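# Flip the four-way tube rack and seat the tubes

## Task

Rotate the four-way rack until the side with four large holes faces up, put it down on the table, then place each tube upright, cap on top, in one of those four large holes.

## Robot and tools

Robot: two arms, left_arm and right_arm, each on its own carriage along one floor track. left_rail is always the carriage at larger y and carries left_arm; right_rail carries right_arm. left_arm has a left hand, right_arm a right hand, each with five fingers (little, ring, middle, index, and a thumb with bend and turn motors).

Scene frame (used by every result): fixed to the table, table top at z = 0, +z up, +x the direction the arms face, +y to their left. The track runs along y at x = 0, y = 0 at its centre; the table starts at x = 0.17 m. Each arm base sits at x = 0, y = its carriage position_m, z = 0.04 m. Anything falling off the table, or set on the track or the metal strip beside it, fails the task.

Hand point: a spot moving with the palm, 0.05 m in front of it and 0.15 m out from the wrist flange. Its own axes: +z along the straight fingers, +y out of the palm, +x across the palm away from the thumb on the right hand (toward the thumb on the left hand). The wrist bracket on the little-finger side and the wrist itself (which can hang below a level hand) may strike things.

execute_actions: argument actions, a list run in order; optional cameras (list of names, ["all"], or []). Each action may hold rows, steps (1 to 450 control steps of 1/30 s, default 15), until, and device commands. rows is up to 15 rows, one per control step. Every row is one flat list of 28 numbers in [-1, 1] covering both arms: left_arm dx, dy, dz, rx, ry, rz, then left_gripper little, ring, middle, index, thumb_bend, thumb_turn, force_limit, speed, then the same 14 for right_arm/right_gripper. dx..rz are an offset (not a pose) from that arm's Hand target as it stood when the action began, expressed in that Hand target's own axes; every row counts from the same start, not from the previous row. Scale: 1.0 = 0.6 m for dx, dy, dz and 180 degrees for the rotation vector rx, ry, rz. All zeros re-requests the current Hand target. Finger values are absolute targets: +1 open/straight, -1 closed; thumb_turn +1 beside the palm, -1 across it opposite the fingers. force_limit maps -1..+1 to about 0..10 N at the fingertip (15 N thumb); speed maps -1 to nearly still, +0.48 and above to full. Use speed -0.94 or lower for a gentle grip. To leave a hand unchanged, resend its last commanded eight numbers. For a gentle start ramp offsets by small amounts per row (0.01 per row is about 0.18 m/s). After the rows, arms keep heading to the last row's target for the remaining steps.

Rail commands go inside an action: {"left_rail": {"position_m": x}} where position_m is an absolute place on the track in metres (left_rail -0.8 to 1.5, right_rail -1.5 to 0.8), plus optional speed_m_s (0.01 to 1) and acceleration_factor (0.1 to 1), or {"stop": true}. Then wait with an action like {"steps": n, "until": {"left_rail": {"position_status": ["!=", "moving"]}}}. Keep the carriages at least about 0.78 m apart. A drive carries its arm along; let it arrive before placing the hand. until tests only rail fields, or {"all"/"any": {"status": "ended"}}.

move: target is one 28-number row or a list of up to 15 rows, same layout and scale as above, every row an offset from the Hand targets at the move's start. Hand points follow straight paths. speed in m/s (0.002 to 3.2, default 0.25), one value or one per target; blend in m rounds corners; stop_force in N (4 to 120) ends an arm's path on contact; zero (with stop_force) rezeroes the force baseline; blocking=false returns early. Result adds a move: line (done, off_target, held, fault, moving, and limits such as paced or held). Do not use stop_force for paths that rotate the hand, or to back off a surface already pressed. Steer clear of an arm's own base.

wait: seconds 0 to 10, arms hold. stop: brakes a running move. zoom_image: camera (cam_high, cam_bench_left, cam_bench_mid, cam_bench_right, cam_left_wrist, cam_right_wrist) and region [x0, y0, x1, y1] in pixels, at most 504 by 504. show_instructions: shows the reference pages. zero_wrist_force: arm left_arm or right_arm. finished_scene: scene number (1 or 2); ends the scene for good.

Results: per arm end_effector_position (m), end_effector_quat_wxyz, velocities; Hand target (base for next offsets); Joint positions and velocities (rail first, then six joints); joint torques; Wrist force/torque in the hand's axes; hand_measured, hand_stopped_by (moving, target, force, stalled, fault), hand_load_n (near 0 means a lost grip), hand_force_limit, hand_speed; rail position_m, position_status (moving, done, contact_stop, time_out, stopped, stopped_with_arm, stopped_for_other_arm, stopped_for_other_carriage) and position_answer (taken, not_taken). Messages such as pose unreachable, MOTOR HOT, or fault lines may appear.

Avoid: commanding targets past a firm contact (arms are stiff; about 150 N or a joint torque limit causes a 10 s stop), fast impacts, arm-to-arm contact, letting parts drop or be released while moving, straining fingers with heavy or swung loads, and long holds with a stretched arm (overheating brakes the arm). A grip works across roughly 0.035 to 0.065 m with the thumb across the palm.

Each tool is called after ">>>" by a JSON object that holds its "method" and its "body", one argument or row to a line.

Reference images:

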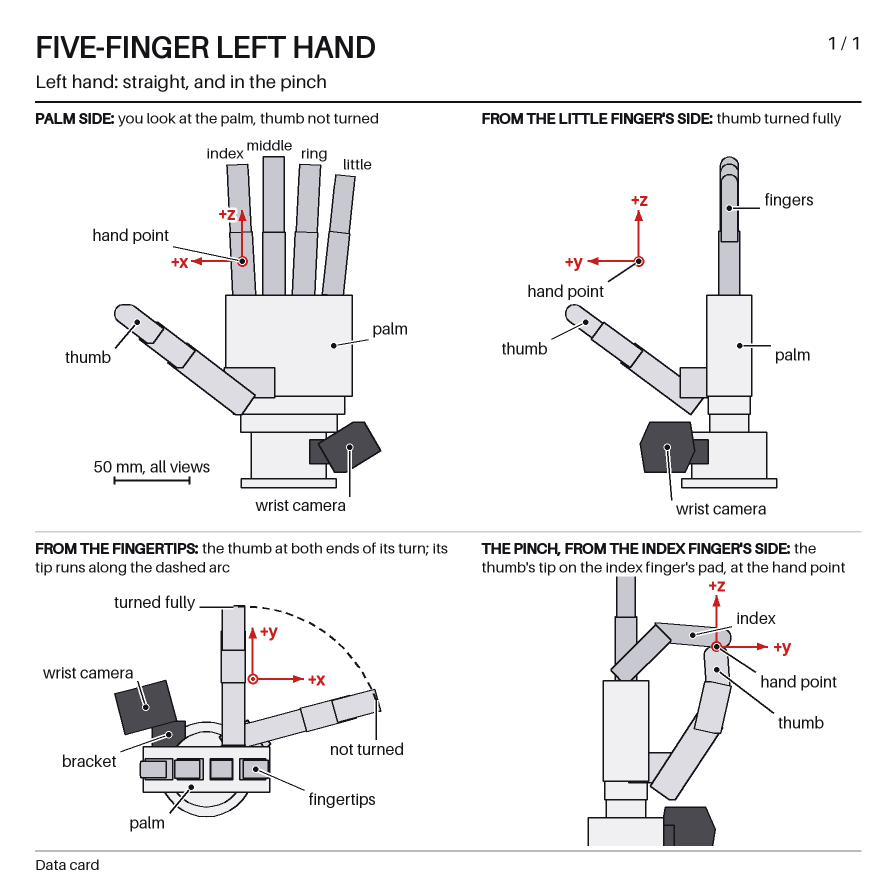

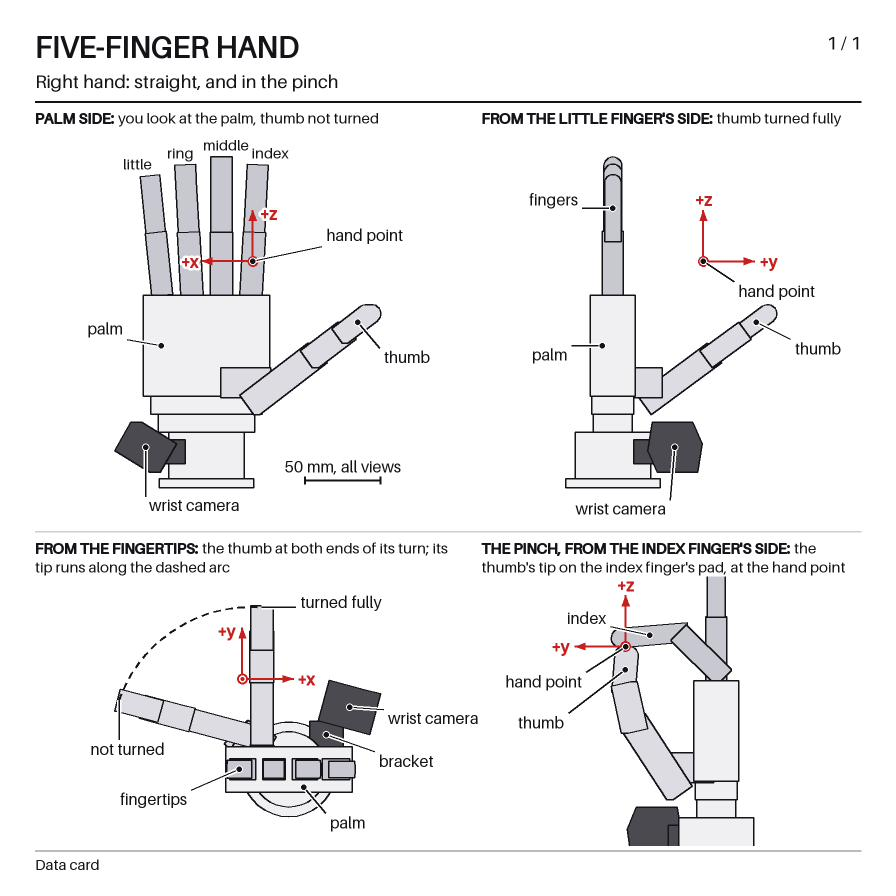

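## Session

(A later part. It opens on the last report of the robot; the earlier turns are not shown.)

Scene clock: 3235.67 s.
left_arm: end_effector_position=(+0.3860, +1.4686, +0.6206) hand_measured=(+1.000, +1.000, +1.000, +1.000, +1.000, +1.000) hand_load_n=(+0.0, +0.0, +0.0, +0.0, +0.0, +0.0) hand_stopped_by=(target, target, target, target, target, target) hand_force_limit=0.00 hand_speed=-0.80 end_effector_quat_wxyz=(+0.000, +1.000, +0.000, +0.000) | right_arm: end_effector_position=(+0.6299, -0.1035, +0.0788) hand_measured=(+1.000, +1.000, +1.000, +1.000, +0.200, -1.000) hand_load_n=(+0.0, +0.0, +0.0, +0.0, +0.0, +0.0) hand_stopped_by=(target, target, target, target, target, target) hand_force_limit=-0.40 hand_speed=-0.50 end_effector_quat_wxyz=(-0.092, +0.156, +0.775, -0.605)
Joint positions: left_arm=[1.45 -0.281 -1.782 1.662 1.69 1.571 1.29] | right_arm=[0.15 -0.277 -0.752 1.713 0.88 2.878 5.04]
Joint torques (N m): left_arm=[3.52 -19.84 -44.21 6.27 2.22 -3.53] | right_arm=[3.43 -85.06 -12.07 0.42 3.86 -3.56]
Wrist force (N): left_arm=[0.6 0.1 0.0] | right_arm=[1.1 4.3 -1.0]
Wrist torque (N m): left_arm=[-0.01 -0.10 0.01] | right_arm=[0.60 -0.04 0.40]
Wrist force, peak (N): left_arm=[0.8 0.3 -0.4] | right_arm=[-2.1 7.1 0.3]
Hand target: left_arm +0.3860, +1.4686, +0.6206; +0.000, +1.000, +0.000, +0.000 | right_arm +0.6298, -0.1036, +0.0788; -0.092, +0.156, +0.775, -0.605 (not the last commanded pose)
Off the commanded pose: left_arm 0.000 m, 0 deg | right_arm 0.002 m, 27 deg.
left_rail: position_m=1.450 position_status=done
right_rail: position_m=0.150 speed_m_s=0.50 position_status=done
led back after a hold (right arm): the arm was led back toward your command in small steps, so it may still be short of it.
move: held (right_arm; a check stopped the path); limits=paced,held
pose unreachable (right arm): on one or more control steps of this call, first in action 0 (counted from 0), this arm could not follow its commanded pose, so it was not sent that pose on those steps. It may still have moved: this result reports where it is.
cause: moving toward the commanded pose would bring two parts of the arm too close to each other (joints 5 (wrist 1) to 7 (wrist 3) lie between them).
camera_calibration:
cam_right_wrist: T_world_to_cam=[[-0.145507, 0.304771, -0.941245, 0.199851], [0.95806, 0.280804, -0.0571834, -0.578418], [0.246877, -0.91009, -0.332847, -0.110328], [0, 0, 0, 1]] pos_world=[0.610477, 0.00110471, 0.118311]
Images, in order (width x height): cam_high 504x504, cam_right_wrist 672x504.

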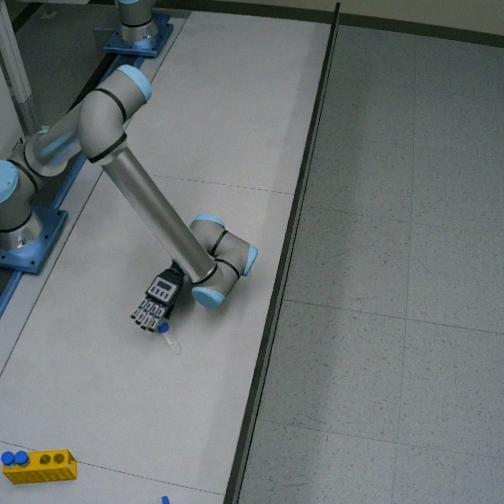

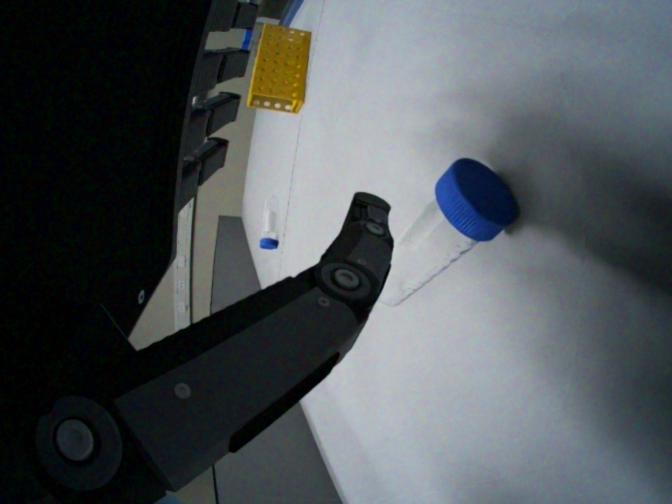

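>>> {"method": "move", "body": {
  "target": [0,0,0,0,0,0,1,1,1,1,1,1,0,-0.8,-0.0039,-0.0805,-0.0208,0,0,0,1,1,1,1,0.2,-1,-0.4,-0.5],
  "speed": 0.2
}}

>>> {"method": "execute_actions", "body": {
  "actions": [
    {"right_rail":{"position_m":0.5,"acceleration_factor":0.8},"steps":250,"until":{"right_rail":{"position_status":["!=","moving"]}}}
  ]
}}

>>> {"method": "move", "body": {
  "target": [0,0,0,0,0,0,1,1,1,1,1,1,0,-0.8,-0.2315,-0.0493,0.556,0.025,0.0101,-0.0128,1,1,1,1,0.2,-1,-0.4,-0.5],
  "speed": 0.2,
  "cameras": ["cam_right_wrist","cam_high"]
}}

Scene clock: 3315.10 s.
left_arm: end_effector_position=(+0.3860, +1.4686, +0.6206) hand_measured=(+1.000, +1.000, +1.000, +1.000, +1.000, +1.000) hand_load_n=(+0.0, +0.0, +0.0, +0.0, +0.0, +0.0) hand_stopped_by=(target, target, target, target, target, target) hand_force_limit=0.00 hand_speed=-0.80 end_effector_quat_wxyz=(+0.000, +1.000, +0.000, +0.000) | right_arm: end_effector_position=(+0.6298, -0.1037, +0.1285) hand_measured=(+1.000, +1.000, +1.000, +1.000, +0.200, -1.000) hand_load_n=(+0.0, +0.0, +0.0, -0.5, +0.0, +0.0) hand_stopped_by=(target, target, target, target, target, target) hand_force_limit=-0.40 hand_speed=-0.50 end_effector_quat_wxyz=(-0.092, +0.156, +0.775, -0.605)
Joint positions: left_arm=[1.45 -0.281 -1.782 1.662 1.69 1.571 1.29] | right_arm=[0.15 -0.277 -0.818 1.717 0.94 2.879 5.038]
Joint torques (N m): left_arm=[2.38 -22.14 -44.46 6.4 1.99 -3.35] | right_arm=[-8.17 -83.84 -15.14 8.19 0.3 3.77]
Wrist force (N): left_arm=[0.5 0.1 -0.1] | right_arm=[0.7 4.2 -0.9]
Wrist torque (N m): left_arm=[0.00 -0.08 0.00] | right_arm=[0.57 0.04 0.14]
Wrist force, peak (N): left_arm=[0.9 0.5 0.2] | right_arm=[0.9 5.3 -0.9]
Hand target: left_arm +0.3860, +1.4686, +0.6206; +0.000, +1.000, +0.000, +0.000 | right_arm +0.6299, -0.1036, +0.1287; -0.092, +0.156, +0.775, -0.605
Off the commanded pose: left_arm 0.000 m, 0 deg | right_arm 0.000 m, 0 deg.
left_rail: position_m=1.450 position_status=done
right_rail: position_m=0.150 speed_m_s=0.50 position_status=done
move: done

Scene clock: 3317.23 s.
left_arm: end_effector_position=(+0.3860, +1.4686, +0.6206) hand_measured=(+1.000, +1.000, +1.000, +1.000, +1.000, +1.000) hand_load_n=(+0.0, +0.5, +0.0, +0.0, +0.0, +0.0) hand_stopped_by=(target, target, target, target, target, target) hand_force_limit=0.00 hand_speed=-0.80 end_effector_quat_wxyz=(+0.000, +1.000, +0.000, +0.000) | right_arm: end_effector_position=(+0.6299, +0.2464, +0.1287) hand_measured=(+1.000, +1.000, +1.000, +1.000, +0.200, -1.000) hand_load_n=(+0.0, +0.0, +0.0, +0.0, -0.5, +0.0) hand_stopped_by=(target, target, target, target, target, target) hand_force_limit=-0.40 hand_speed=-0.50 end_effector_quat_wxyz=(-0.092, +0.156, +0.775, -0.605)
Joint positions: left_arm=[1.45 -0.281 -1.782 1.662 1.69 1.571 1.29] | right_arm=[0.5 -0.277 -0.818 1.717 0.941 2.878 5.038]
Joint torques (N m): left_arm=[2.39 -20.27 -43.56 6.22 2.31 -3.29] | right_arm=[8.05 -79.88 -29.32 7.44 0.92 3.31]
Wrist force (N): left_arm=[0.5 0.0 -0.1] | right_arm=[0.7 4.6 -1.1]
Wrist torque (N m): left_arm=[-0.02 -0.09 0.00] | right_arm=[0.63 0.04 0.16]
Wrist force, peak (N): left_arm=[0.7 0.1 -0.4] | right_arm=[1.0 4.7 -1.7]
Hand target: left_arm +0.3860, +1.4686, +0.6206; +0.000, +1.000, +0.000, +0.000 | right_arm +0.6299, +0.2464, +0.1287; -0.092, +0.156, +0.775, -0.605
Off the commanded pose: left_arm 0.000 m, 0 deg | right_arm 0.000 m, 0 deg.
left_rail: position_m=1.450 position_status=done
right_rail: position_m=0.500 speed_m_s=0.50 position_status=done

Scene clock: 3319.87 s.
left_arm: end_effector_position=(+0.3860, +1.4686, +0.6206) hand_measured=(+1.000, +1.000, +1.000, +1.000, +1.000, +1.000) hand_load_n=(+0.0, +0.0, +0.0, +0.0, +0.0, +0.0) hand_stopped_by=(target, target, target, target, target, target) hand_force_limit=0.00 hand_speed=-0.80 end_effector_quat_wxyz=(+0.000, +1.000, +0.000, +0.000) | right_arm: end_effector_position=(+0.6455, -0.1126, +0.0801) hand_measured=(+1.000, +1.000, +1.000, +1.000, +0.200, -1.000) hand_load_n=(+0.0, +0.0, +0.0, +0.0, +0.0, +0.0) hand_stopped_by=(target, target, target, target, target, target) hand_force_limit=-0.40 hand_speed=-0.50 end_effector_quat_wxyz=(-0.122, +0.146, +0.752, -0.631)
Joint positions: left_arm=[1.45 -0.281 -1.782 1.662 1.69 1.571 1.29] | right_arm=[0.5 -0.695 -0.826 1.556 -0.206 2.785 3.638]
Joint torques (N m): left_arm=[2.99 -23.33 -43.84 6.09 2.27 -2.99] | right_arm=[-16.02 -88.14 -21.04 -2.48 -0.74 -3.24]
Wrist force (N): left_arm=[0.3 0.0 0.0] | right_arm=[0.8 4.0 -1.5]
Wrist torque (N m): left_arm=[-0.02 -0.06 -0.01] | right_arm=[0.59 0.04 0.40]
Wrist force, peak (N): left_arm=[1.0 0.0 0.0] | right_arm=[1.5 4.5 -2.0]
Hand target: left_arm +0.3860, +1.4686, +0.6206; +0.000, +1.000, +0.000, +0.000 | right_arm +0.6455, -0.1126, +0.0801; -0.122, +0.146, +0.752, -0.631
Off the commanded pose: left_arm 0.000 m, 0 deg | right_arm 0.000 m, 0 deg.
left_rail: position_m=1.450 position_status=done
right_rail: position_m=0.500 speed_m_s=0.50 position_status=done
move: done
camera_calibration:
cam_right_wrist: T_world_to_cam=[[-0.205885, 0.25633, -0.944408, 0.239931], [0.95747, 0.252124, -0.140302, -0.587033], [0.202144, -0.933128, -0.297337, -0.0984863], [0, 0, 0, 1]] pos_world=[0.631373, -0.00539687, 0.114948]
Images, in order (width x height): cam_high 504x504, cam_right_wrist 672x504.

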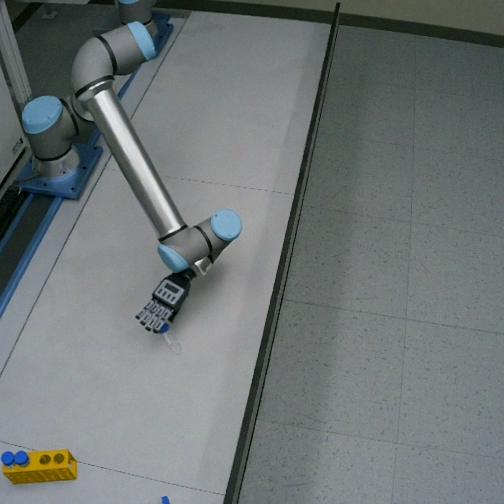

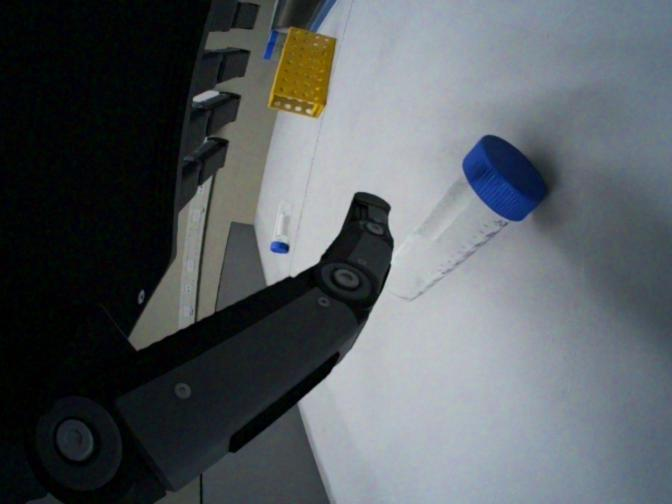

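>>> {"method": "move", "body": {
  "target": [0,0,0,0,0,0,1,1,1,1,1,1,0,-0.8,0,0.1052,0.0187,0,0,0,1,1,1,1,0.2,-1,-0.4,-0.5],
  "speed": 0.1,
  "stop_force": 5,
  "cameras": ["cam_right_wrist"]
}}

Scene clock: 3327.63 s.
left_arm: end_effector_position=(+0.3860, +1.4686, +0.6206) hand_measured=(+1.000, +1.000, +1.000, +1.000, +1.000, +1.000) hand_load_n=(+0.0, +0.0, +0.0, +0.0, +0.0, +0.0) hand_stopped_by=(target, target, target, target, target, target) hand_force_limit=0.00 hand_speed=-0.80 end_effector_quat_wxyz=(+0.000, +1.000, +0.000, +0.000) | right_arm: end_effector_position=(+0.6455, -0.1126, +0.0160) hand_measured=(+1.000, +1.000, +1.000, +1.000, +0.200, -1.000) hand_load_n=(+0.0, +0.0, +0.0, +0.0, +0.0, +0.0) hand_stopped_by=(target, target, target, target, target, target) hand_force_limit=-0.40 hand_speed=-0.50 end_effector_quat_wxyz=(-0.122, +0.146, +0.752, -0.631)
Joint positions: left_arm=[1.45 -0.281 -1.782 1.662 1.69 1.571 1.29] | right_arm=[0.5 -0.696 -0.753 1.563 -0.286 2.785 3.638]
Joint torques (N m): left_arm=[2.02 -21.16 -44.87 5.92 2.25 -3.26] | right_arm=[-15.58 -71.99 -20.83 -2.58 -0.9 -3.41]
Wrist force (N): left_arm=[0.3 0.0 0.1] | right_arm=[0.8 4.2 -1.2]
Wrist torque (N m): left_arm=[-0.03 -0.05 0.00] | right_arm=[0.59 0.01 0.40]
Wrist force, peak (N): left_arm=[1.3 0.0 0.0] | right_arm=[1.2 4.7 -1.3]
Hand target: left_arm +0.3860, +1.4686, +0.6206; +0.000, +1.000, +0.000, +0.000 | right_arm +0.6455, -0.1126, +0.0160; -0.122, +0.146, +0.752, -0.631
Off the commanded pose: left_arm 0.000 m, 0 deg | right_arm 0.000 m, 0 deg.
left_rail: position_m=1.450 position_status=done
right_rail: position_m=0.500 speed_m_s=0.50 position_status=done
move: done
camera_calibration:
cam_right_wrist: T_world_to_cam=[[-0.205868, 0.256242, -0.944436, 0.179385], [0.957473, 0.252111, -0.140308, -0.596027], [0.20215, -0.933156, -0.297246, -0.117554], [0, 0, 0, 1]] pos_world=[0.631373, -0.00539664, 0.0508478]
Images, in order (width x height): cam_right_wrist 672x504.

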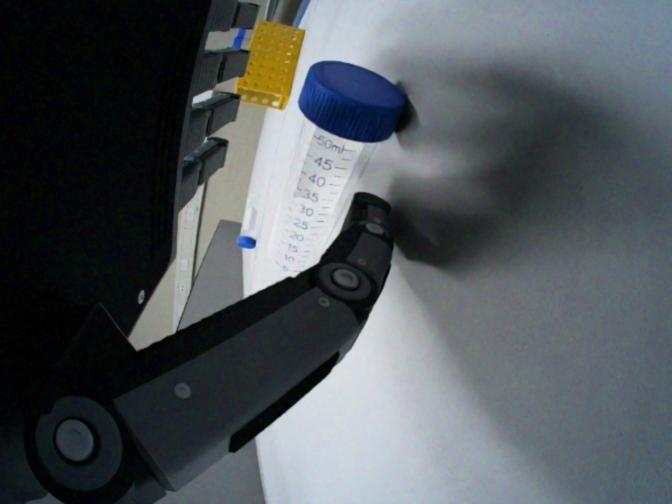

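>>> {"method": "execute_actions", "body": {
  "actions": [
    {"rows":[[0,0,0,0,0,0,1,1,1,1,1,1,0,-0.8,0,0,0.002,0,0,0,1,1,0.6,0.6,0.2,-1,-0.8,-0.5],[0,0,0,0,0,0,1,1,1,1,1,1,0,-0.8,0,-0.0005,0.004,0,0,0,1,1,0.6,0.6,0.2,-1,-0.8,-0.5]],"steps":40},
    {"rows":[[0,0,0,0,0,0,1,1,1,1,1,1,0,-0.8,0,0,0,0,0,0,1,1,0,0,0.2,-1,-0.8,-0.8]],"steps":120}
  ],
  "cameras": ["cam_right_wrist"]
}}

Scene clock: 3341.67 s.
left_arm: end_effector_position=(+0.3860, +1.4686, +0.6206) hand_measured=(+1.000, +1.000, +1.000, +1.000, +1.000, +1.000) hand_load_n=(+0.0, +0.0, +0.0, +0.0, +0.0, +0.0) hand_stopped_by=(target, target, target, target, target, target) hand_force_limit=0.00 hand_speed=-0.80 end_effector_quat_wxyz=(+0.000, +1.000, +0.000, +0.000) | right_arm: end_effector_position=(+0.6446, -0.1149, +0.0159) hand_measured=(+1.000, +1.000, +0.122, +0.122, +0.200, -1.000) hand_load_n=(+0.0, +0.0, +4.0, +3.0, +2.5, -0.5) hand_stopped_by=(target, target, force, force, target, target) hand_force_limit=-0.80 hand_speed=-0.80 end_effector_quat_wxyz=(-0.122, +0.146, +0.752, -0.631)
Joint positions: left_arm=[1.45 -0.281 -1.782 1.662 1.69 1.571 1.29] | right_arm=[0.5 -0.698 -0.753 1.564 -0.29 2.782 3.634]
Joint torques (N m): left_arm=[3.49 -23.17 -44.58 6.41 2.42 -3.57] | right_arm=[-8.42 -70.84 -23.31 0.03 1.05 -3.15]
Wrist force (N): left_arm=[0.4 0.0 -0.1] | right_arm=[1.1 -1.1 -2.2]
Wrist torque (N m): left_arm=[-0.02 -0.08 0.00] | right_arm=[0.58 0.00 0.34]
Wrist force, peak (N): left_arm=[1.0 0.1 -0.2] | right_arm=[1.0 4.3 -1.4]
Hand target: left_arm +0.3860, +1.4686, +0.6206; +0.000, +1.000, +0.000, +0.000 | right_arm +0.6446, -0.1148, +0.0159; -0.122, +0.146, +0.752, -0.631
Off the commanded pose: left_arm 0.000 m, 0 deg | right_arm 0.000 m, 0 deg.
left_rail: position_m=1.450 position_status=done
right_rail: position_m=0.500 speed_m_s=0.50 position_status=done
camera_calibration:
cam_right_wrist: T_world_to_cam=[[-0.205868, 0.256242, -0.944436, 0.179694], [0.957473, 0.252111, -0.140308, -0.5946], [0.20215, -0.933156, -0.297246, -0.119548], [0, 0, 0, 1]] pos_world=[0.630473, -0.00769664, 0.0507478]
Images, in order (width x height): cam_right_wrist 672x504.

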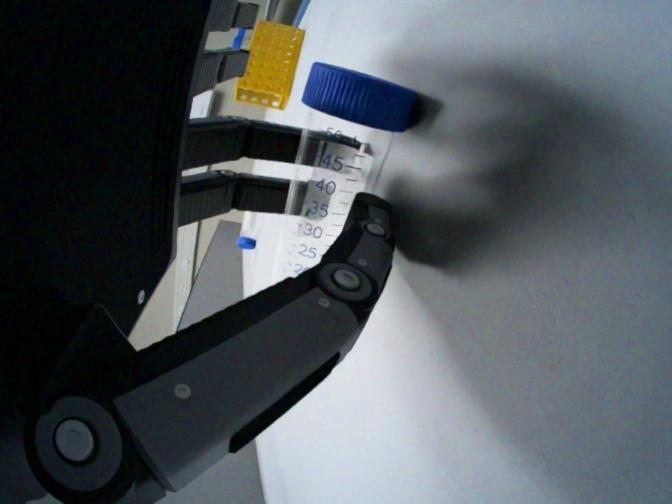

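>>> {"method": "execute_actions", "body": {
  "actions": [
    {"rows":[[0,0,0,0,0,0,1,1,1,1,1,1,0,-0.8,0,0,0,0,0,0,1,1,-0.1,-0.1,0.2,-1,-0.4,-0.7]],"steps":45}
  ]
}}

>>> {"method": "move", "body": {
  "target": [
    [0,0,0,0,0,0,1,1,1,1,1,1,0,-0.8,0,-0.04,-0.007,0,0,0,1,1,-0.1,-0.1,0.2,-1,-0.4,-0.7],
    [0,0,0,0,0,0,1,1,1,1,1,1,0,-0.8,0.065,-0.04,-0.02,0,-0.1203,-0.0213,1,1,-0.1,-0.1,0.2,-1,-0.4,-0.7]
  ],
  "speed": 0.15,
  "blend": 0.005,
  "cameras": ["cam_right_wrist"]
}}

Scene clock: 3351.93 s.
left_arm: end_effector_position=(+0.3860, +1.4686, +0.6206) hand_measured=(+1.000, +1.000, +1.000, +1.000, +1.000, +1.000) hand_load_n=(+0.0, +0.0, +0.0, +0.0, +0.0, +0.0) hand_stopped_by=(target, target, target, target, target, target) hand_force_limit=0.00 hand_speed=-0.80 end_effector_quat_wxyz=(+0.000, +1.000, +0.000, +0.000) | right_arm: end_effector_position=(+0.6446, -0.1148, +0.0159) hand_measured=(+1.000, +1.000, +0.122, +0.100, +0.202, -1.000) hand_load_n=(+0.0, +0.0, +2.0, +9.5, +4.0, -2.0) hand_stopped_by=(target, target, force, force, target, target) hand_force_limit=-0.40 hand_speed=-0.70 end_effector_quat_wxyz=(-0.122, +0.146, +0.752, -0.631)
Joint positions: left_arm=[1.45 -0.281 -1.782 1.662 1.69 1.571 1.29] | right_arm=[0.5 -0.698 -0.753 1.564 -0.29 2.782 3.634]
Joint torques (N m): left_arm=[0.12 -21.34 -44.89 6.51 2.44 -3.53] | right_arm=[-0.09 -74.01 -26.89 3.72 1.2 -3.57]
Wrist force (N): left_arm=[0.3 0.5 0.4] | right_arm=[0.5 -4.5 -3.0]
Wrist torque (N m): left_arm=[0.03 -0.04 -0.03] | right_arm=[0.59 0.06 0.38]
Wrist force, peak (N): left_arm=[1.0 0.2 -0.2] | right_arm=[0.3 -5.5 -2.6]
Hand target: left_arm +0.3860, +1.4686, +0.6206; +0.000, +1.000, +0.000, +0.000 | right_arm +0.6446, -0.1148, +0.0159; -0.122, +0.146, +0.752, -0.631
Off the commanded pose: left_arm 0.000 m, 0 deg | right_arm 0.000 m, 0 deg.
left_rail: position_m=1.450 position_status=done
right_rail: position_m=0.500 speed_m_s=0.50 position_status=done

Scene clock: 3354.07 s.
left_arm: end_effector_position=(+0.3860, +1.4686, +0.6206) hand_measured=(+1.000, +1.000, +1.000, +1.000, +1.000, +1.000) hand_load_n=(+0.0, +0.0, +0.0, +0.0, +0.0, +0.0) hand_stopped_by=(target, target, target, target, target, target) hand_force_limit=0.00 hand_speed=-0.80 end_effector_quat_wxyz=(+0.000, +1.000, +0.000, +0.000) | right_arm: end_effector_position=(+0.6113, -0.0932, +0.0416) hand_measured=(+1.000, +1.000, +0.122, +0.100, +0.202, -1.000) hand_load_n=(+0.0, +0.0, +1.0, +7.5, +6.5, -2.5) hand_stopped_by=(target, target, force, force, target, target) hand_force_limit=-0.40 hand_speed=-0.70 end_effector_quat_wxyz=(+0.000, +0.000, +0.766, -0.642)
Joint positions: left_arm=[1.45 -0.281 -1.782 1.662 1.69 1.571 1.29] | right_arm=[0.5 -0.793 -0.974 1.919 -0.702 2.333 3.312]
Joint torques (N m): left_arm=[2.02 -20.9 -43.46 6.27 2.34 -3.41] | right_arm=[-15.12 -74.85 -15.52 -4.94 -1.02 -3.61]
Wrist force (N): left_arm=[0.4 0.0 -0.2] | right_arm=[0.8 4.3 -0.9]
Wrist torque (N m): left_arm=[0.00 -0.09 0.01] | right_arm=[0.55 -0.01 0.39]
Wrist force, peak (N): left_arm=[0.9 0.3 0.2] | right_arm=[1.2 5.3 -0.9]
Hand target: left_arm +0.3860, +1.4686, +0.6206; +0.000, +1.000, +0.000, +0.000 | right_arm +0.6113, -0.0932, +0.0416; +0.000, +0.000, +0.766, -0.642
Off the commanded pose: left_arm 0.000 m, 0 deg | right_arm 0.000 m, 0 deg.
left_rail: position_m=1.450 position_status=done
right_rail: position_m=0.500 speed_m_s=0.50 position_status=done
move: done
camera_calibration:
cam_right_wrist: T_world_to_cam=[[-0.286746, 0.160452, -0.944474, 0.232091], [0.793479, 0.592206, -0.140296, -0.4326], [0.536812, -0.78965, -0.297128, -0.276192], [0, 0, 0, 1]] pos_world=[0.558073, 0.000853535, 0.0764478]
Images, in order (width x height): cam_right_wrist 672x504.

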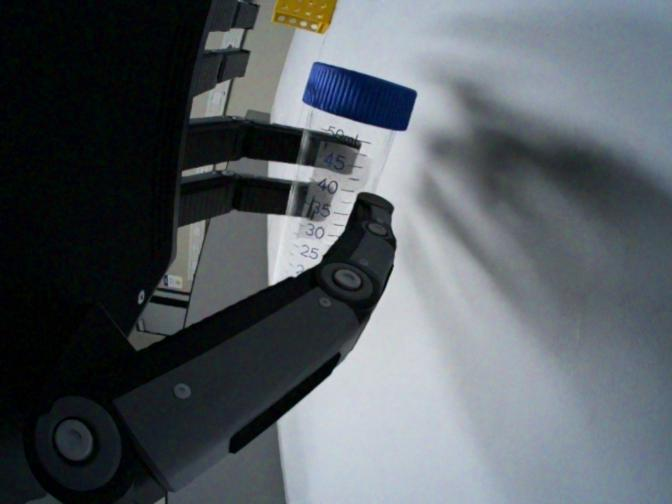

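>>> {"method": "move", "body": {
  "target": [0,0,0,0,0,0,1,1,1,1,1,1,0,-0.8,0,0.0425,0.0075,0,0,0,1,1,-0.1,-0.1,0.2,-1,-0.4,-0.7],
  "speed": 0.05,
  "stop_force": 4
}}

>>> {"method": "execute_actions", "body": {
  "actions": [
    {"rows":[[0,0,0,0,0,0,1,1,1,1,1,1,0,-0.8,0,0,0,0,0,0,1,1,0.3,0.3,0.2,-1,-0.4,-0.7]],"steps":50},
    {"rows":[[0,0,0,0,0,0,1,1,1,1,1,1,0,-0.8,0,0,0,0,0,0,1,1,1,1,0.2,-1,-0.4,-0.5]],"steps":40}
  ],
  "cameras": ["cam_right_wrist"]
}}

Scene clock: 3363.83 s.
left_arm: end_effector_position=(+0.3860, +1.4686, +0.6206) hand_measured=(+1.000, +1.000, +1.000, +1.000, +1.000, +1.000) hand_load_n=(+0.0, +0.0, +0.0, +0.0, -0.5, +0.0) hand_stopped_by=(target, target, target, target, target, target) hand_force_limit=0.00 hand_speed=-0.80 end_effector_quat_wxyz=(+0.000, +1.000, +0.000, +0.000) | right_arm: end_effector_position=(+0.6113, -0.0932, +0.0157) hand_measured=(+1.000, +1.000, +0.122, +0.100, +0.202, -1.000) hand_load_n=(+0.0, -0.5, +1.5, +8.0, +6.0, -2.5) hand_stopped_by=(target, target, force, force, target, target) hand_force_limit=-0.40 hand_speed=-0.70 end_effector_quat_wxyz=(+0.000, +0.000, +0.766, -0.642)
Joint positions: left_arm=[1.45 -0.281 -1.782 1.662 1.69 1.571 1.29] | right_arm=[0.5 -0.793 -0.937 1.922 -0.741 2.333 3.312]
Joint torques (N m): left_arm=[0.84 -24.2 -44.27 6.31 2.09 -3.17] | right_arm=[1.96 -56.74 -14.41 -4.23 -0.13 0.37]
Wrist force (N): left_arm=[0.2 0.2 -0.1] | right_arm=[1.1 2.3 -0.9]
Wrist torque (N m): left_arm=[0.02 -0.05 -0.02] | right_arm=[0.54 -0.01 0.40]
Wrist force, peak (N): left_arm=[0.8 0.1 -0.5] | right_arm=[0.8 4.6 -0.9]
Hand target: left_arm +0.3860, +1.4686, +0.6206; +0.000, +1.000, +0.000, +0.000 | right_arm +0.6113, -0.0932, +0.0157; +0.000, +0.000, +0.766, -0.642
Off the commanded pose: left_arm 0.000 m, 0 deg | right_arm 0.000 m, 0 deg.
left_rail: position_m=1.450 position_status=done
right_rail: position_m=0.500 speed_m_s=0.50 position_status=done
move: done

Scene clock: 3367.03 s.
left_arm: end_effector_position=(+0.3860, +1.4686, +0.6206) hand_measured=(+1.000, +1.000, +1.000, +1.000, +1.000, +1.000) hand_load_n=(+0.0, +0.0, +0.0, +0.0, +0.0, +0.0) hand_stopped_by=(target, target, target, target, target, target) hand_force_limit=0.00 hand_speed=-0.80 end_effector_quat_wxyz=(+0.000, +1.000, +0.000, +0.000) | right_arm: end_effector_position=(+0.6113, -0.0932, +0.0157) hand_measured=(+1.000, +1.000, +1.000, +1.000, +0.200, -1.000) hand_load_n=(+0.0, +0.0, +0.0, -0.5, +0.5, +0.0) hand_stopped_by=(target, target, target, target, target, target) hand_force_limit=-0.40 hand_speed=-0.50 end_effector_quat_wxyz=(+0.000, +0.000, +0.766, -0.642)
Joint positions: left_arm=[1.45 -0.281 -1.782 1.662 1.69 1.571 1.29] | right_arm=[0.5 -0.793 -0.937 1.922 -0.741 2.333 3.312]
Joint torques (N m): left_arm=[3.26 -20.96 -43.48 6.64 2.16 -3.38] | right_arm=[3.47 -67.4 -24.48 -4.41 1.68 -3.47]
Wrist force (N): left_arm=[0.5 0.2 0.1] | right_arm=[0.3 4.3 -0.8]
Wrist torque (N m): left_arm=[0.00 -0.08 0.00] | right_arm=[0.58 0.07 0.36]
Wrist force, peak (N): left_arm=[0.7 0.2 -0.7] | right_arm=[0.8 4.5 -0.9]
Hand target: left_arm +0.3860, +1.4686, +0.6206; +0.000, +1.000, +0.000, +0.000 | right_arm +0.6113, -0.0932, +0.0157; +0.000, +0.000, +0.766, -0.642
Off the commanded pose: left_arm 0.000 m, 0 deg | right_arm 0.000 m, 0 deg.
left_rail: position_m=1.450 position_status=done
right_rail: position_m=0.500 speed_m_s=0.50 position_status=done
camera_calibration:
cam_right_wrist: T_world_to_cam=[[-0.286776, 0.160417, -0.944471, 0.207617], [0.793392, 0.592323, -0.140298, -0.436105], [0.536926, -0.78957, -0.297137, -0.283896], [0, 0, 0, 1]] pos_world=[0.557973, 0.000853733, 0.0505478]
Images, in order (width x height): cam_right_wrist 672x504.

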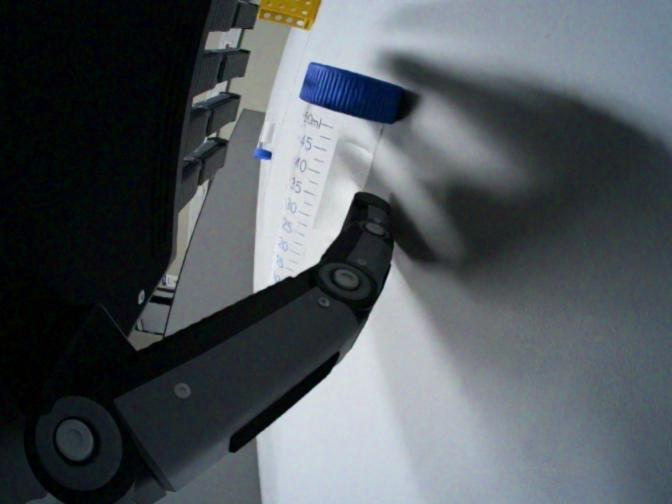

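>>> {"method": "move", "body": {
  "target": [
    [0,0,0,0,0,0,1,1,1,1,1,1,0,-0.8,0,0.0012,-0.0075,0,0,0,1,1,1,1,0.2,-1,-0.4,-0.5],
    [0,0,0,0,0,0,1,1,1,1,1,1,0,-0.8,0.055,0.0012,-0.0075,0,0,0,1,1,1,1,0.2,-1,-0.4,-0.5]
  ],
  "speed": 0.06,
  "cameras": ["cam_right_wrist"]
}}

Scene clock: 3379.43 s.
left_arm: end_effector_position=(+0.3860, +1.4686, +0.6206) hand_measured=(+1.000, +1.000, +1.000, +1.000, +1.000, +1.000) hand_load_n=(+0.0, +0.0, +0.0, +0.0, +0.5, +0.0) hand_stopped_by=(target, target, target, target, target, target) hand_force_limit=0.00 hand_speed=-0.80 end_effector_quat_wxyz=(+0.000, +1.000, +0.000, +0.000) | right_arm: end_effector_position=(+0.5784, -0.0886, +0.0157) hand_measured=(+1.000, +1.000, +1.000, +1.000, +0.200, -1.000) hand_load_n=(+0.0, +0.0, +0.0, +0.0, +0.5, +0.0) hand_stopped_by=(target, target, target, target, target, target) hand_force_limit=-0.40 hand_speed=-0.50 end_effector_quat_wxyz=(+0.000, +0.000, +0.766, -0.642)
Joint positions: left_arm=[1.45 -0.281 -1.782 1.662 1.69 1.571 1.29] | right_arm=[0.5 -0.825 -0.968 1.988 -0.784 2.302 3.302]
Joint torques (N m): left_arm=[0.1 -22.19 -43.93 6.63 2.36 -3.22] | right_arm=[-12.27 -72.13 -13.3 -4.94 -1.13 -3.67]
Wrist force (N): left_arm=[0.2 0.3 0.2] | right_arm=[0.7 4.0 -0.9]
Wrist torque (N m): left_arm=[0.01 -0.04 -0.01] | right_arm=[0.52 0.04 0.37]
Wrist force, peak (N): left_arm=[0.8 0.2 -0.4] | right_arm=[0.8 4.4 -0.9]
Hand target: left_arm +0.3860, +1.4686, +0.6206; +0.000, +1.000, +0.000, +0.000 | right_arm +0.5783, -0.0886, +0.0157; +0.000, +0.000, +0.766, -0.642
Off the commanded pose: left_arm 0.000 m, 0 deg | right_arm 0.000 m, 0 deg.
left_rail: position_m=1.450 position_status=done
right_rail: position_m=0.500 speed_m_s=0.50 position_status=done
move: done
camera_calibration:
cam_right_wrist: T_world_to_cam=[[-0.286776, 0.160417, -0.944471, 0.197473], [0.793392, 0.592323, -0.140298, -0.412806], [0.536926, -0.78957, -0.297137, -0.262653], [0, 0, 0, 1]] pos_world=[0.525173, 0.00545373, 0.0505478]
Images, in order (width x height): cam_right_wrist 672x504.

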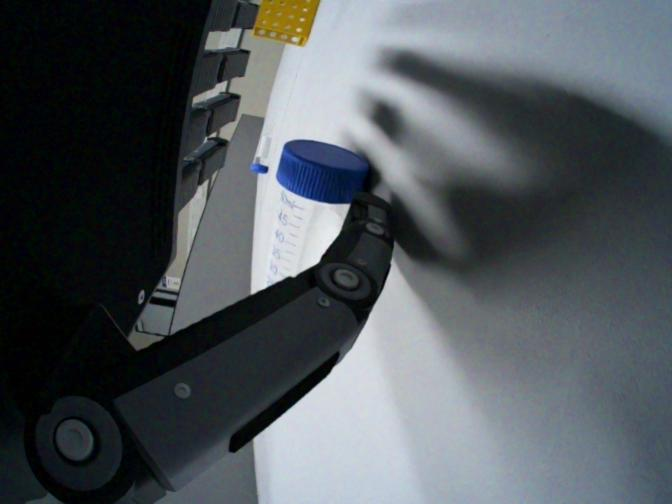

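>>> {"method": "execute_actions", "body": {
  "actions": [
    {"rows":[[0,0,0,0,0,0,1,1,1,1,1,1,0,-0.8,0,0,0.002,0,0,0,1,1,0.6,0.6,0.2,-1,-0.8,-0.5],[0,0,0,0,0,0,1,1,1,1,1,1,0,-0.8,0,-0.0005,0.004,0,0,0,1,1,0.6,0.6,0.2,-1,-0.8,-0.5]],"steps":40},
    {"rows":[[0,0,0,0,0,0,1,1,1,1,1,1,0,-0.8,0,0,0,0,0,0,1,1,0,0,0.2,-1,-0.8,-0.8]],"steps":120}
  ],
  "cameras": ["cam_right_wrist"]
}}

Scene clock: 3391.77 s.
left_arm: end_effector_position=(+0.3860, +1.4686, +0.6206) hand_measured=(+1.000, +1.000, +1.000, +1.000, +1.000, +1.000) hand_load_n=(+0.0, +0.0, +0.0, +0.0, +0.0, +0.0) hand_stopped_by=(target, target, target, target, target, target) hand_force_limit=0.00 hand_speed=-0.80 end_effector_quat_wxyz=(+0.000, +1.000, +0.000, +0.000) | right_arm: end_effector_position=(+0.5783, -0.0911, +0.0156) hand_measured=(+1.000, +1.000, +0.214, +0.176, +0.200, -1.000) hand_load_n=(+0.0, +0.0, +3.5, +2.5, +3.5, -1.0) hand_stopped_by=(target, target, force, force, target, target) hand_force_limit=-0.80 hand_speed=-0.80 end_effector_quat_wxyz=(+0.000, +0.000, +0.766, -0.642)
Joint positions: left_arm=[1.45 -0.281 -1.782 1.662 1.69 1.571 1.29] | right_arm=[0.5 -0.828 -0.967 1.986 -0.783 2.299 3.301]
Joint torques (N m): left_arm=[2.09 -21.99 -43.87 6.51 2.48 -3.24] | right_arm=[-11.35 -58.84 -15.16 -0.35 0.2 -3.34]
Wrist force (N): left_arm=[0.4 -0.2 -0.2] | right_arm=[0.9 1.1 -1.6]
Wrist torque (N m): left_arm=[-0.05 -0.08 0.01] | right_arm=[0.48 0.01 0.34]
Wrist force, peak (N): left_arm=[1.0 -0.1 -0.2] | right_arm=[0.9 4.3 -0.8]
Hand target: left_arm +0.3860, +1.4686, +0.6206; +0.000, +1.000, +0.000, +0.000 | right_arm +0.5783, -0.0911, +0.0156; +0.000, +0.000, +0.766, -0.642
Off the commanded pose: left_arm 0.000 m, 0 deg | right_arm 0.000 m, 0 deg.
left_rail: position_m=1.450 position_status=done
right_rail: position_m=0.500 speed_m_s=0.50 position_status=done
camera_calibration:
cam_right_wrist: T_world_to_cam=[[-0.286776, 0.160417, -0.944471, 0.197706], [0.793392, 0.592323, -0.140298, -0.41124], [0.536926, -0.78957, -0.297137, -0.26447], [0, 0, 0, 1]] pos_world=[0.524973, 0.00305373, 0.0504478]
Images, in order (width x height): cam_right_wrist 672x504.

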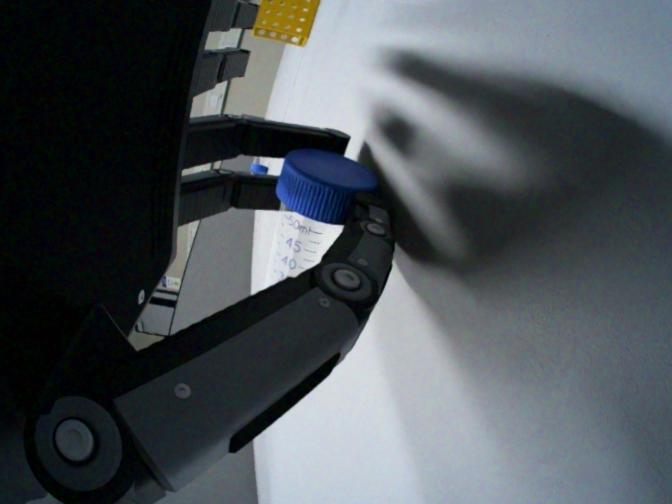

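>>> {"method": "execute_actions", "body": {
  "actions": [
    {"rows":[[0,0,0,0,0,0,1,1,1,1,1,1,0,-0.8,0,0,0,0,0,0,1,1,-0.1,-0.1,0.2,-1,-0.4,-0.7]],"steps":45}
  ]
}}

>>> {"method": "move", "body": {
  "target": [
    [0,0,0,0,0,0,1,1,1,1,1,1,0,-0.8,0,-0.1,-0.018,0,0,0,1,1,-0.1,-0.1,0.2,-1,-0.4,-0.7],
    [0,0,0,0,0,0,1,1,1,1,1,1,0,-0.8,0,-0.4,-0.07,0.0437,0.0437,-0.498,1,1,-0.1,-0.1,0.2,-1,-0.4,-0.7]
  ],
  "speed": 0.25,
  "blend": 0.02,
  "cameras": ["cam_right_wrist"]
}}

Scene clock: 3401.63 s.
left_arm: end_effector_position=(+0.3860, +1.4686, +0.6206) hand_measured=(+1.000, +1.000, +1.000, +1.000, +1.000, +1.000) hand_load_n=(+0.0, +0.0, +0.0, +0.0, +0.0, +0.0) hand_stopped_by=(target, target, target, target, target, target) hand_force_limit=0.00 hand_speed=-0.80 end_effector_quat_wxyz=(+0.000, +1.000, +0.000, +0.000) | right_arm: end_effector_position=(+0.5783, -0.0911, +0.0156) hand_measured=(+1.000, +1.000, +0.214, +0.154, +0.202, -1.000) hand_load_n=(+0.0, +0.0, +1.5, +5.5, +5.5, -1.5) hand_stopped_by=(target, target, force, force, target, target) hand_force_limit=-0.40 hand_speed=-0.70 end_effector_quat_wxyz=(+0.000, +0.000, +0.766, -0.642)
Joint positions: left_arm=[1.45 -0.281 -1.782 1.662 1.69 1.571 1.29] | right_arm=[0.5 -0.828 -0.967 1.986 -0.783 2.299 3.301]
Joint torques (N m): left_arm=[0.65 -21.91 -44.87 6.54 2.41 -3.45] | right_arm=[-9.25 -60.12 -15.59 -2.98 1.82 -3.08]
Wrist force (N): left_arm=[0.6 -0.1 -0.3] | right_arm=[1.0 2.9 -1.3]
Wrist torque (N m): left_arm=[-0.02 -0.11 0.01] | right_arm=[0.57 0.02 0.36]
Wrist force, peak (N): left_arm=[1.0 0.2 -0.3] | right_arm=[1.0 2.9 -1.3]
Hand target: left_arm +0.3860, +1.4686, +0.6206; +0.000, +1.000, +0.000, +0.000 | right_arm +0.5783, -0.0911, +0.0156; +0.000, +0.000, +0.766, -0.642
Off the commanded pose: left_arm 0.000 m, 0 deg | right_arm 0.000 m, 0 deg.
left_rail: position_m=1.450 position_status=done
right_rail: position_m=0.500 speed_m_s=0.50 position_status=done

Scene clock: 3405.77 s.
left_arm: end_effector_position=(+0.3860, +1.4686, +0.6206) hand_measured=(+1.000, +1.000, +1.000, +1.000, +1.000, +1.000) hand_load_n=(+0.0, +0.0, +0.0, +0.0, +0.0, +0.0) hand_stopped_by=(target, target, target, target, target, target) hand_force_limit=0.00 hand_speed=-0.80 end_effector_quat_wxyz=(+0.000, +1.000, +0.000, +0.000) | right_arm: end_effector_position=(+0.5782, -0.0916, +0.2593) hand_measured=(+1.000, +1.000, +0.214, +0.154, +0.202, -1.000) hand_load_n=(+0.0, +0.0, +1.0, +5.5, +5.5, -1.5) hand_stopped_by=(target, target, force, force, target, target) hand_force_limit=-0.40 hand_speed=-0.70 end_effector_quat_wxyz=(+0.499, +0.500, -0.501, +0.501)
Joint positions: left_arm=[1.45 -0.281 -1.782 1.662 1.69 1.571 1.29] | right_arm=[0.5 -0.716 -1.139 1.836 -0.696 2.425 1.574]
Joint torques (N m): left_arm=[1.53 -21.42 -43.47 6.2 2.47 -3.11] | right_arm=[14.27 -72.31 -25.45 -5.39 -1.38 -3.43]
Wrist force (N): left_arm=[0.9 0.2 -0.2] | right_arm=[-2.0 2.2 -1.1]
Wrist torque (N m): left_arm=[0.03 -0.15 0.02] | right_arm=[0.41 0.42 0.20]
Wrist force, peak (N): left_arm=[1.0 0.0 -0.3] | right_arm=[0.8 5.6 -0.6]
Hand target: left_arm +0.3860, +1.4686, +0.6206; +0.000, +1.000, +0.000, +0.000 | right_arm +0.5782, -0.0916, +0.2593; +0.499, +0.500, -0.501, +0.501
Off the commanded pose: left_arm 0.000 m, 0 deg | right_arm 0.000 m, 0 deg.
left_rail: position_m=1.450 position_status=done
right_rail: position_m=0.500 speed_m_s=0.50 position_status=done
move: done
camera_calibration:
cam_right_wrist: T_world_to_cam=[[-0.958616, -0.00751248, 0.284602, 0.482323], [-0.24009, 0.558577, -0.793945, 0.387253], [-0.153007, -0.829419, -0.537265, 0.264943], [0, 0, 0, 1]] pos_world=[0.595876, 0.00706158, 0.312532]
Images, in order (width x height): cam_right_wrist 672x504.

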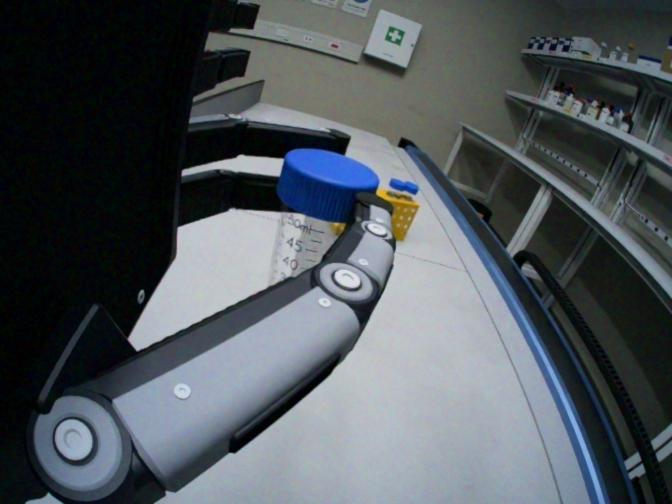

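>>> {"method": "execute_actions", "body": {
  "actions": [
    {"right_rail":{"position_m":0.0,"acceleration_factor":0.6},"steps":250,"until":{"right_rail":{"position_status":["!=","moving"]}}}
  ]
}}

>>> {"method": "move", "body": {
  "target": [0,0,0,0,0,0,1,1,1,1,1,1,0,-0.8,-0.0405,0.2317,-0.0108,0.1,0,0,1,1,-0.1,-0.1,0.2,-1,-0.4,-0.7],
  "speed": 0.25,
  "cameras": ["cam_high","cam_bench_right","cam_bench_mid","cam_right_wrist"]
}}

>>> {"method": "zoom_image", "body": {
  "camera": "cam_bench_right",
  "region": [370, 260, 450, 340]
}}

>>> {"method": "zoom_image", "body": {
  "camera": "cam_high",
  "region": [0, 424, 80, 504]
}}

Scene clock: 3421.47 s.
left_arm: end_effector_position=(+0.3860, +1.4686, +0.6206) hand_measured=(+1.000, +1.000, +1.000, +1.000, +1.000, +1.000) hand_load_n=(+0.0, +0.0, +0.0, +0.0, +0.0, +0.0) hand_stopped_by=(target, target, target, target, target, target) hand_force_limit=0.00 hand_speed=-0.80 end_effector_quat_wxyz=(+0.000, +1.000, +0.000, +0.000) | right_arm: end_effector_position=(+0.5782, -0.5916, +0.2593) hand_measured=(+1.000, +1.000, +0.214, +0.154, +0.202, -1.000) hand_load_n=(+0.0, +0.0, +1.5, +5.0, +5.5, -1.5) hand_stopped_by=(target, target, force, force, target, target) hand_force_limit=-0.40 hand_speed=-0.70 end_effector_quat_wxyz=(+0.499, +0.500, -0.501, +0.501)
Joint positions: left_arm=[1.45 -0.281 -1.782 1.662 1.69 1.571 1.29] | right_arm=[0 -0.716 -1.139 1.836 -0.696 2.425 1.574]
Joint torques (N m): left_arm=[1.72 -22.33 -43.87 6.52 2.22 -3.37] | right_arm=[-5.78 -63.44 -30.87 -4.27 -1.08 -3.47]
Wrist force (N): left_arm=[0.2 0.2 -0.2] | right_arm=[-2.0 2.6 -1.2]
Wrist torque (N m): left_arm=[0.03 -0.06 -0.02] | right_arm=[0.47 0.42 0.21]
Wrist force, peak (N): left_arm=[1.1 0.0 -0.3] | right_arm=[-2.1 2.7 -1.5]
Hand target: left_arm +0.3860, +1.4686, +0.6206; +0.000, +1.000, +0.000, +0.000 | right_arm +0.5782, -0.5916, +0.2593; +0.499, +0.500, -0.501, +0.501
Off the commanded pose: left_arm 0.000 m, 0 deg | right_arm 0.000 m, 0 deg.
left_rail: position_m=1.450 position_status=done
right_rail: position_m=0.000 speed_m_s=0.50 position_status=done

Scene clock: 3422.93 s.
left_arm: end_effector_position=(+0.3860, +1.4686, +0.6206) hand_measured=(+1.000, +1.000, +1.000, +1.000, +1.000, +1.000) hand_load_n=(+0.0, +0.0, +0.0, +0.0, +0.0, +0.0) hand_stopped_by=(target, target, target, target, target, target) hand_force_limit=0.00 hand_speed=-0.80 end_effector_quat_wxyz=(+0.000, +1.000, +0.000, +0.000) | right_arm: end_effector_position=(+0.4392, -0.5852, +0.2346) hand_measured=(+1.000, +1.000, +0.214, +0.154, +0.202, -1.000) hand_load_n=(+0.0, +0.0, +1.0, +5.5, +5.5, -1.5) hand_stopped_by=(target, target, force, force, target, target) hand_force_limit=-0.40 hand_speed=-0.70 end_effector_quat_wxyz=(+0.415, +0.572, -0.416, +0.573)
Joint positions: left_arm=[1.45 -0.281 -1.782 1.662 1.69 1.571 1.29] | right_arm=[0 -0.989 -1.375 2.244 -0.868 1.838 1.573]
Joint torques (N m): left_arm=[1.86 -22.43 -44.32 6.47 2 -3.44] | right_arm=[-15.85 -51.89 -20.1 -6.39 -1.87 -3.64]
Wrist force (N): left_arm=[0.6 -0.1 -0.1] | right_arm=[-1.9 2.2 -1.4]
Wrist torque (N m): left_arm=[-0.02 -0.11 0.01] | right_arm=[0.42 0.41 0.19]
Wrist force, peak (N): left_arm=[1.0 0.2 -0.1] | right_arm=[-2.5 3.5 -2.3]
Hand target: left_arm +0.3860, +1.4686, +0.6206; +0.000, +1.000, +0.000, +0.000 | right_arm +0.4392, -0.5852, +0.2346; +0.415, +0.572, -0.416, +0.573
Off the commanded pose: left_arm 0.000 m, 0 deg | right_arm 0.000 m, 0 deg.
left_rail: position_m=1.450 position_status=done
right_rail: position_m=0.000 speed_m_s=0.50 position_status=done
move: done
camera_calibration:
cam_right_wrist: T_world_to_cam=[[-0.909436, -0.303057, 0.28475, 0.157817], [-0.40082, 0.456435, -0.794362, 0.620915], [0.110767, -0.836555, -0.536569, -0.299053], [0, 0, 0, 1]] pos_world=[0.425526, -0.485754, 0.28783]
Images, in order (width x height): cam_high 504x504, cam_bench_mid 504x504, cam_bench_right 504x504, cam_right_wrist 672x504.

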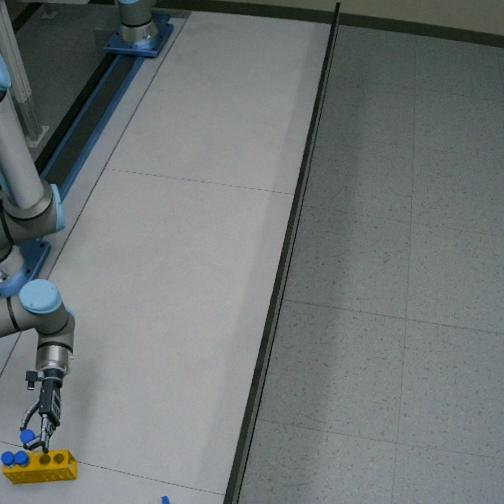

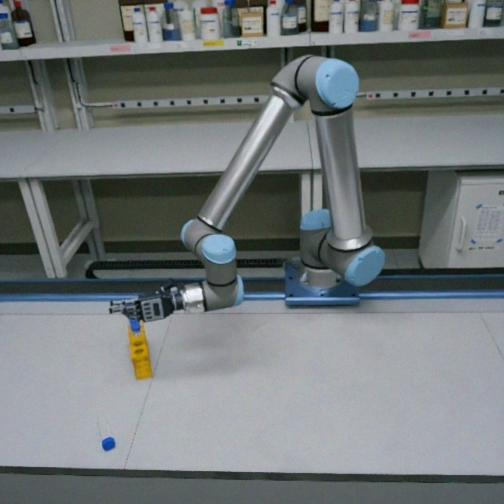

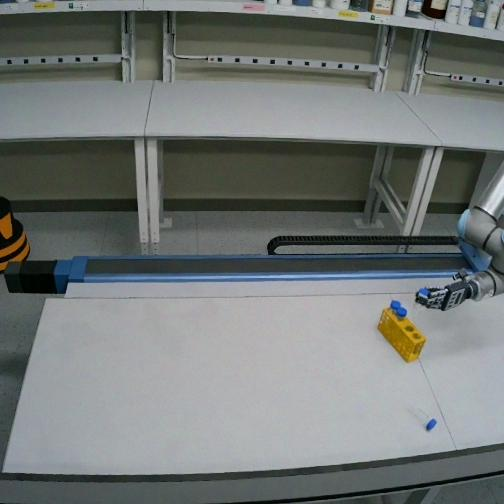

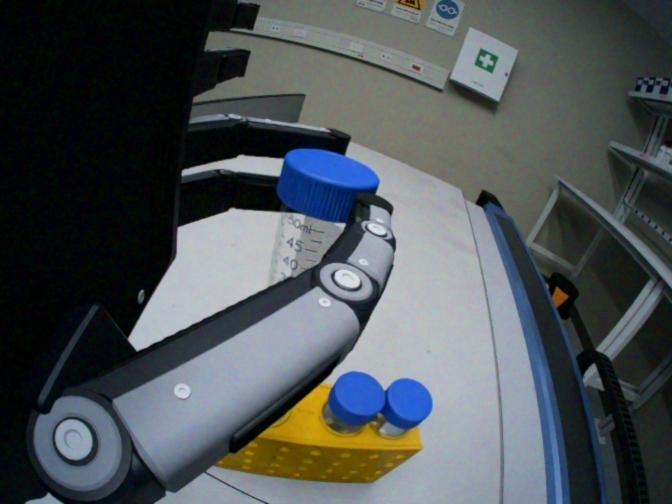

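Scaled by 6.300 from the camera's 504x504 image, which has a finer 720x720 frame.

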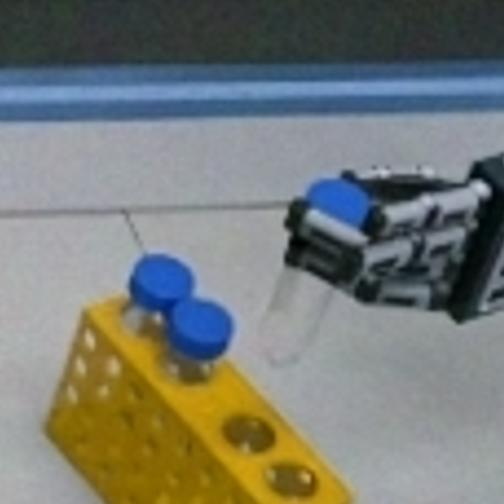

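Scaled by 6.300 from the camera's 504x504 image, which has a finer 720x720 frame.

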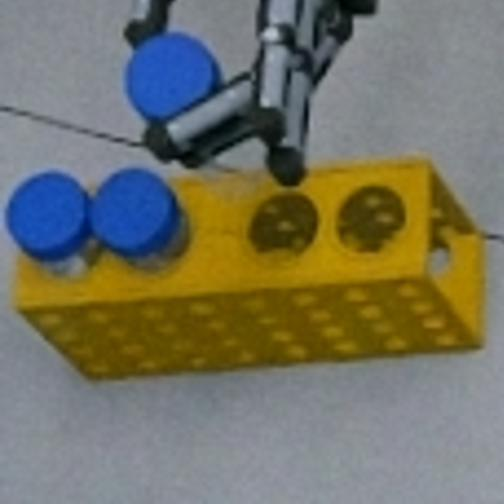

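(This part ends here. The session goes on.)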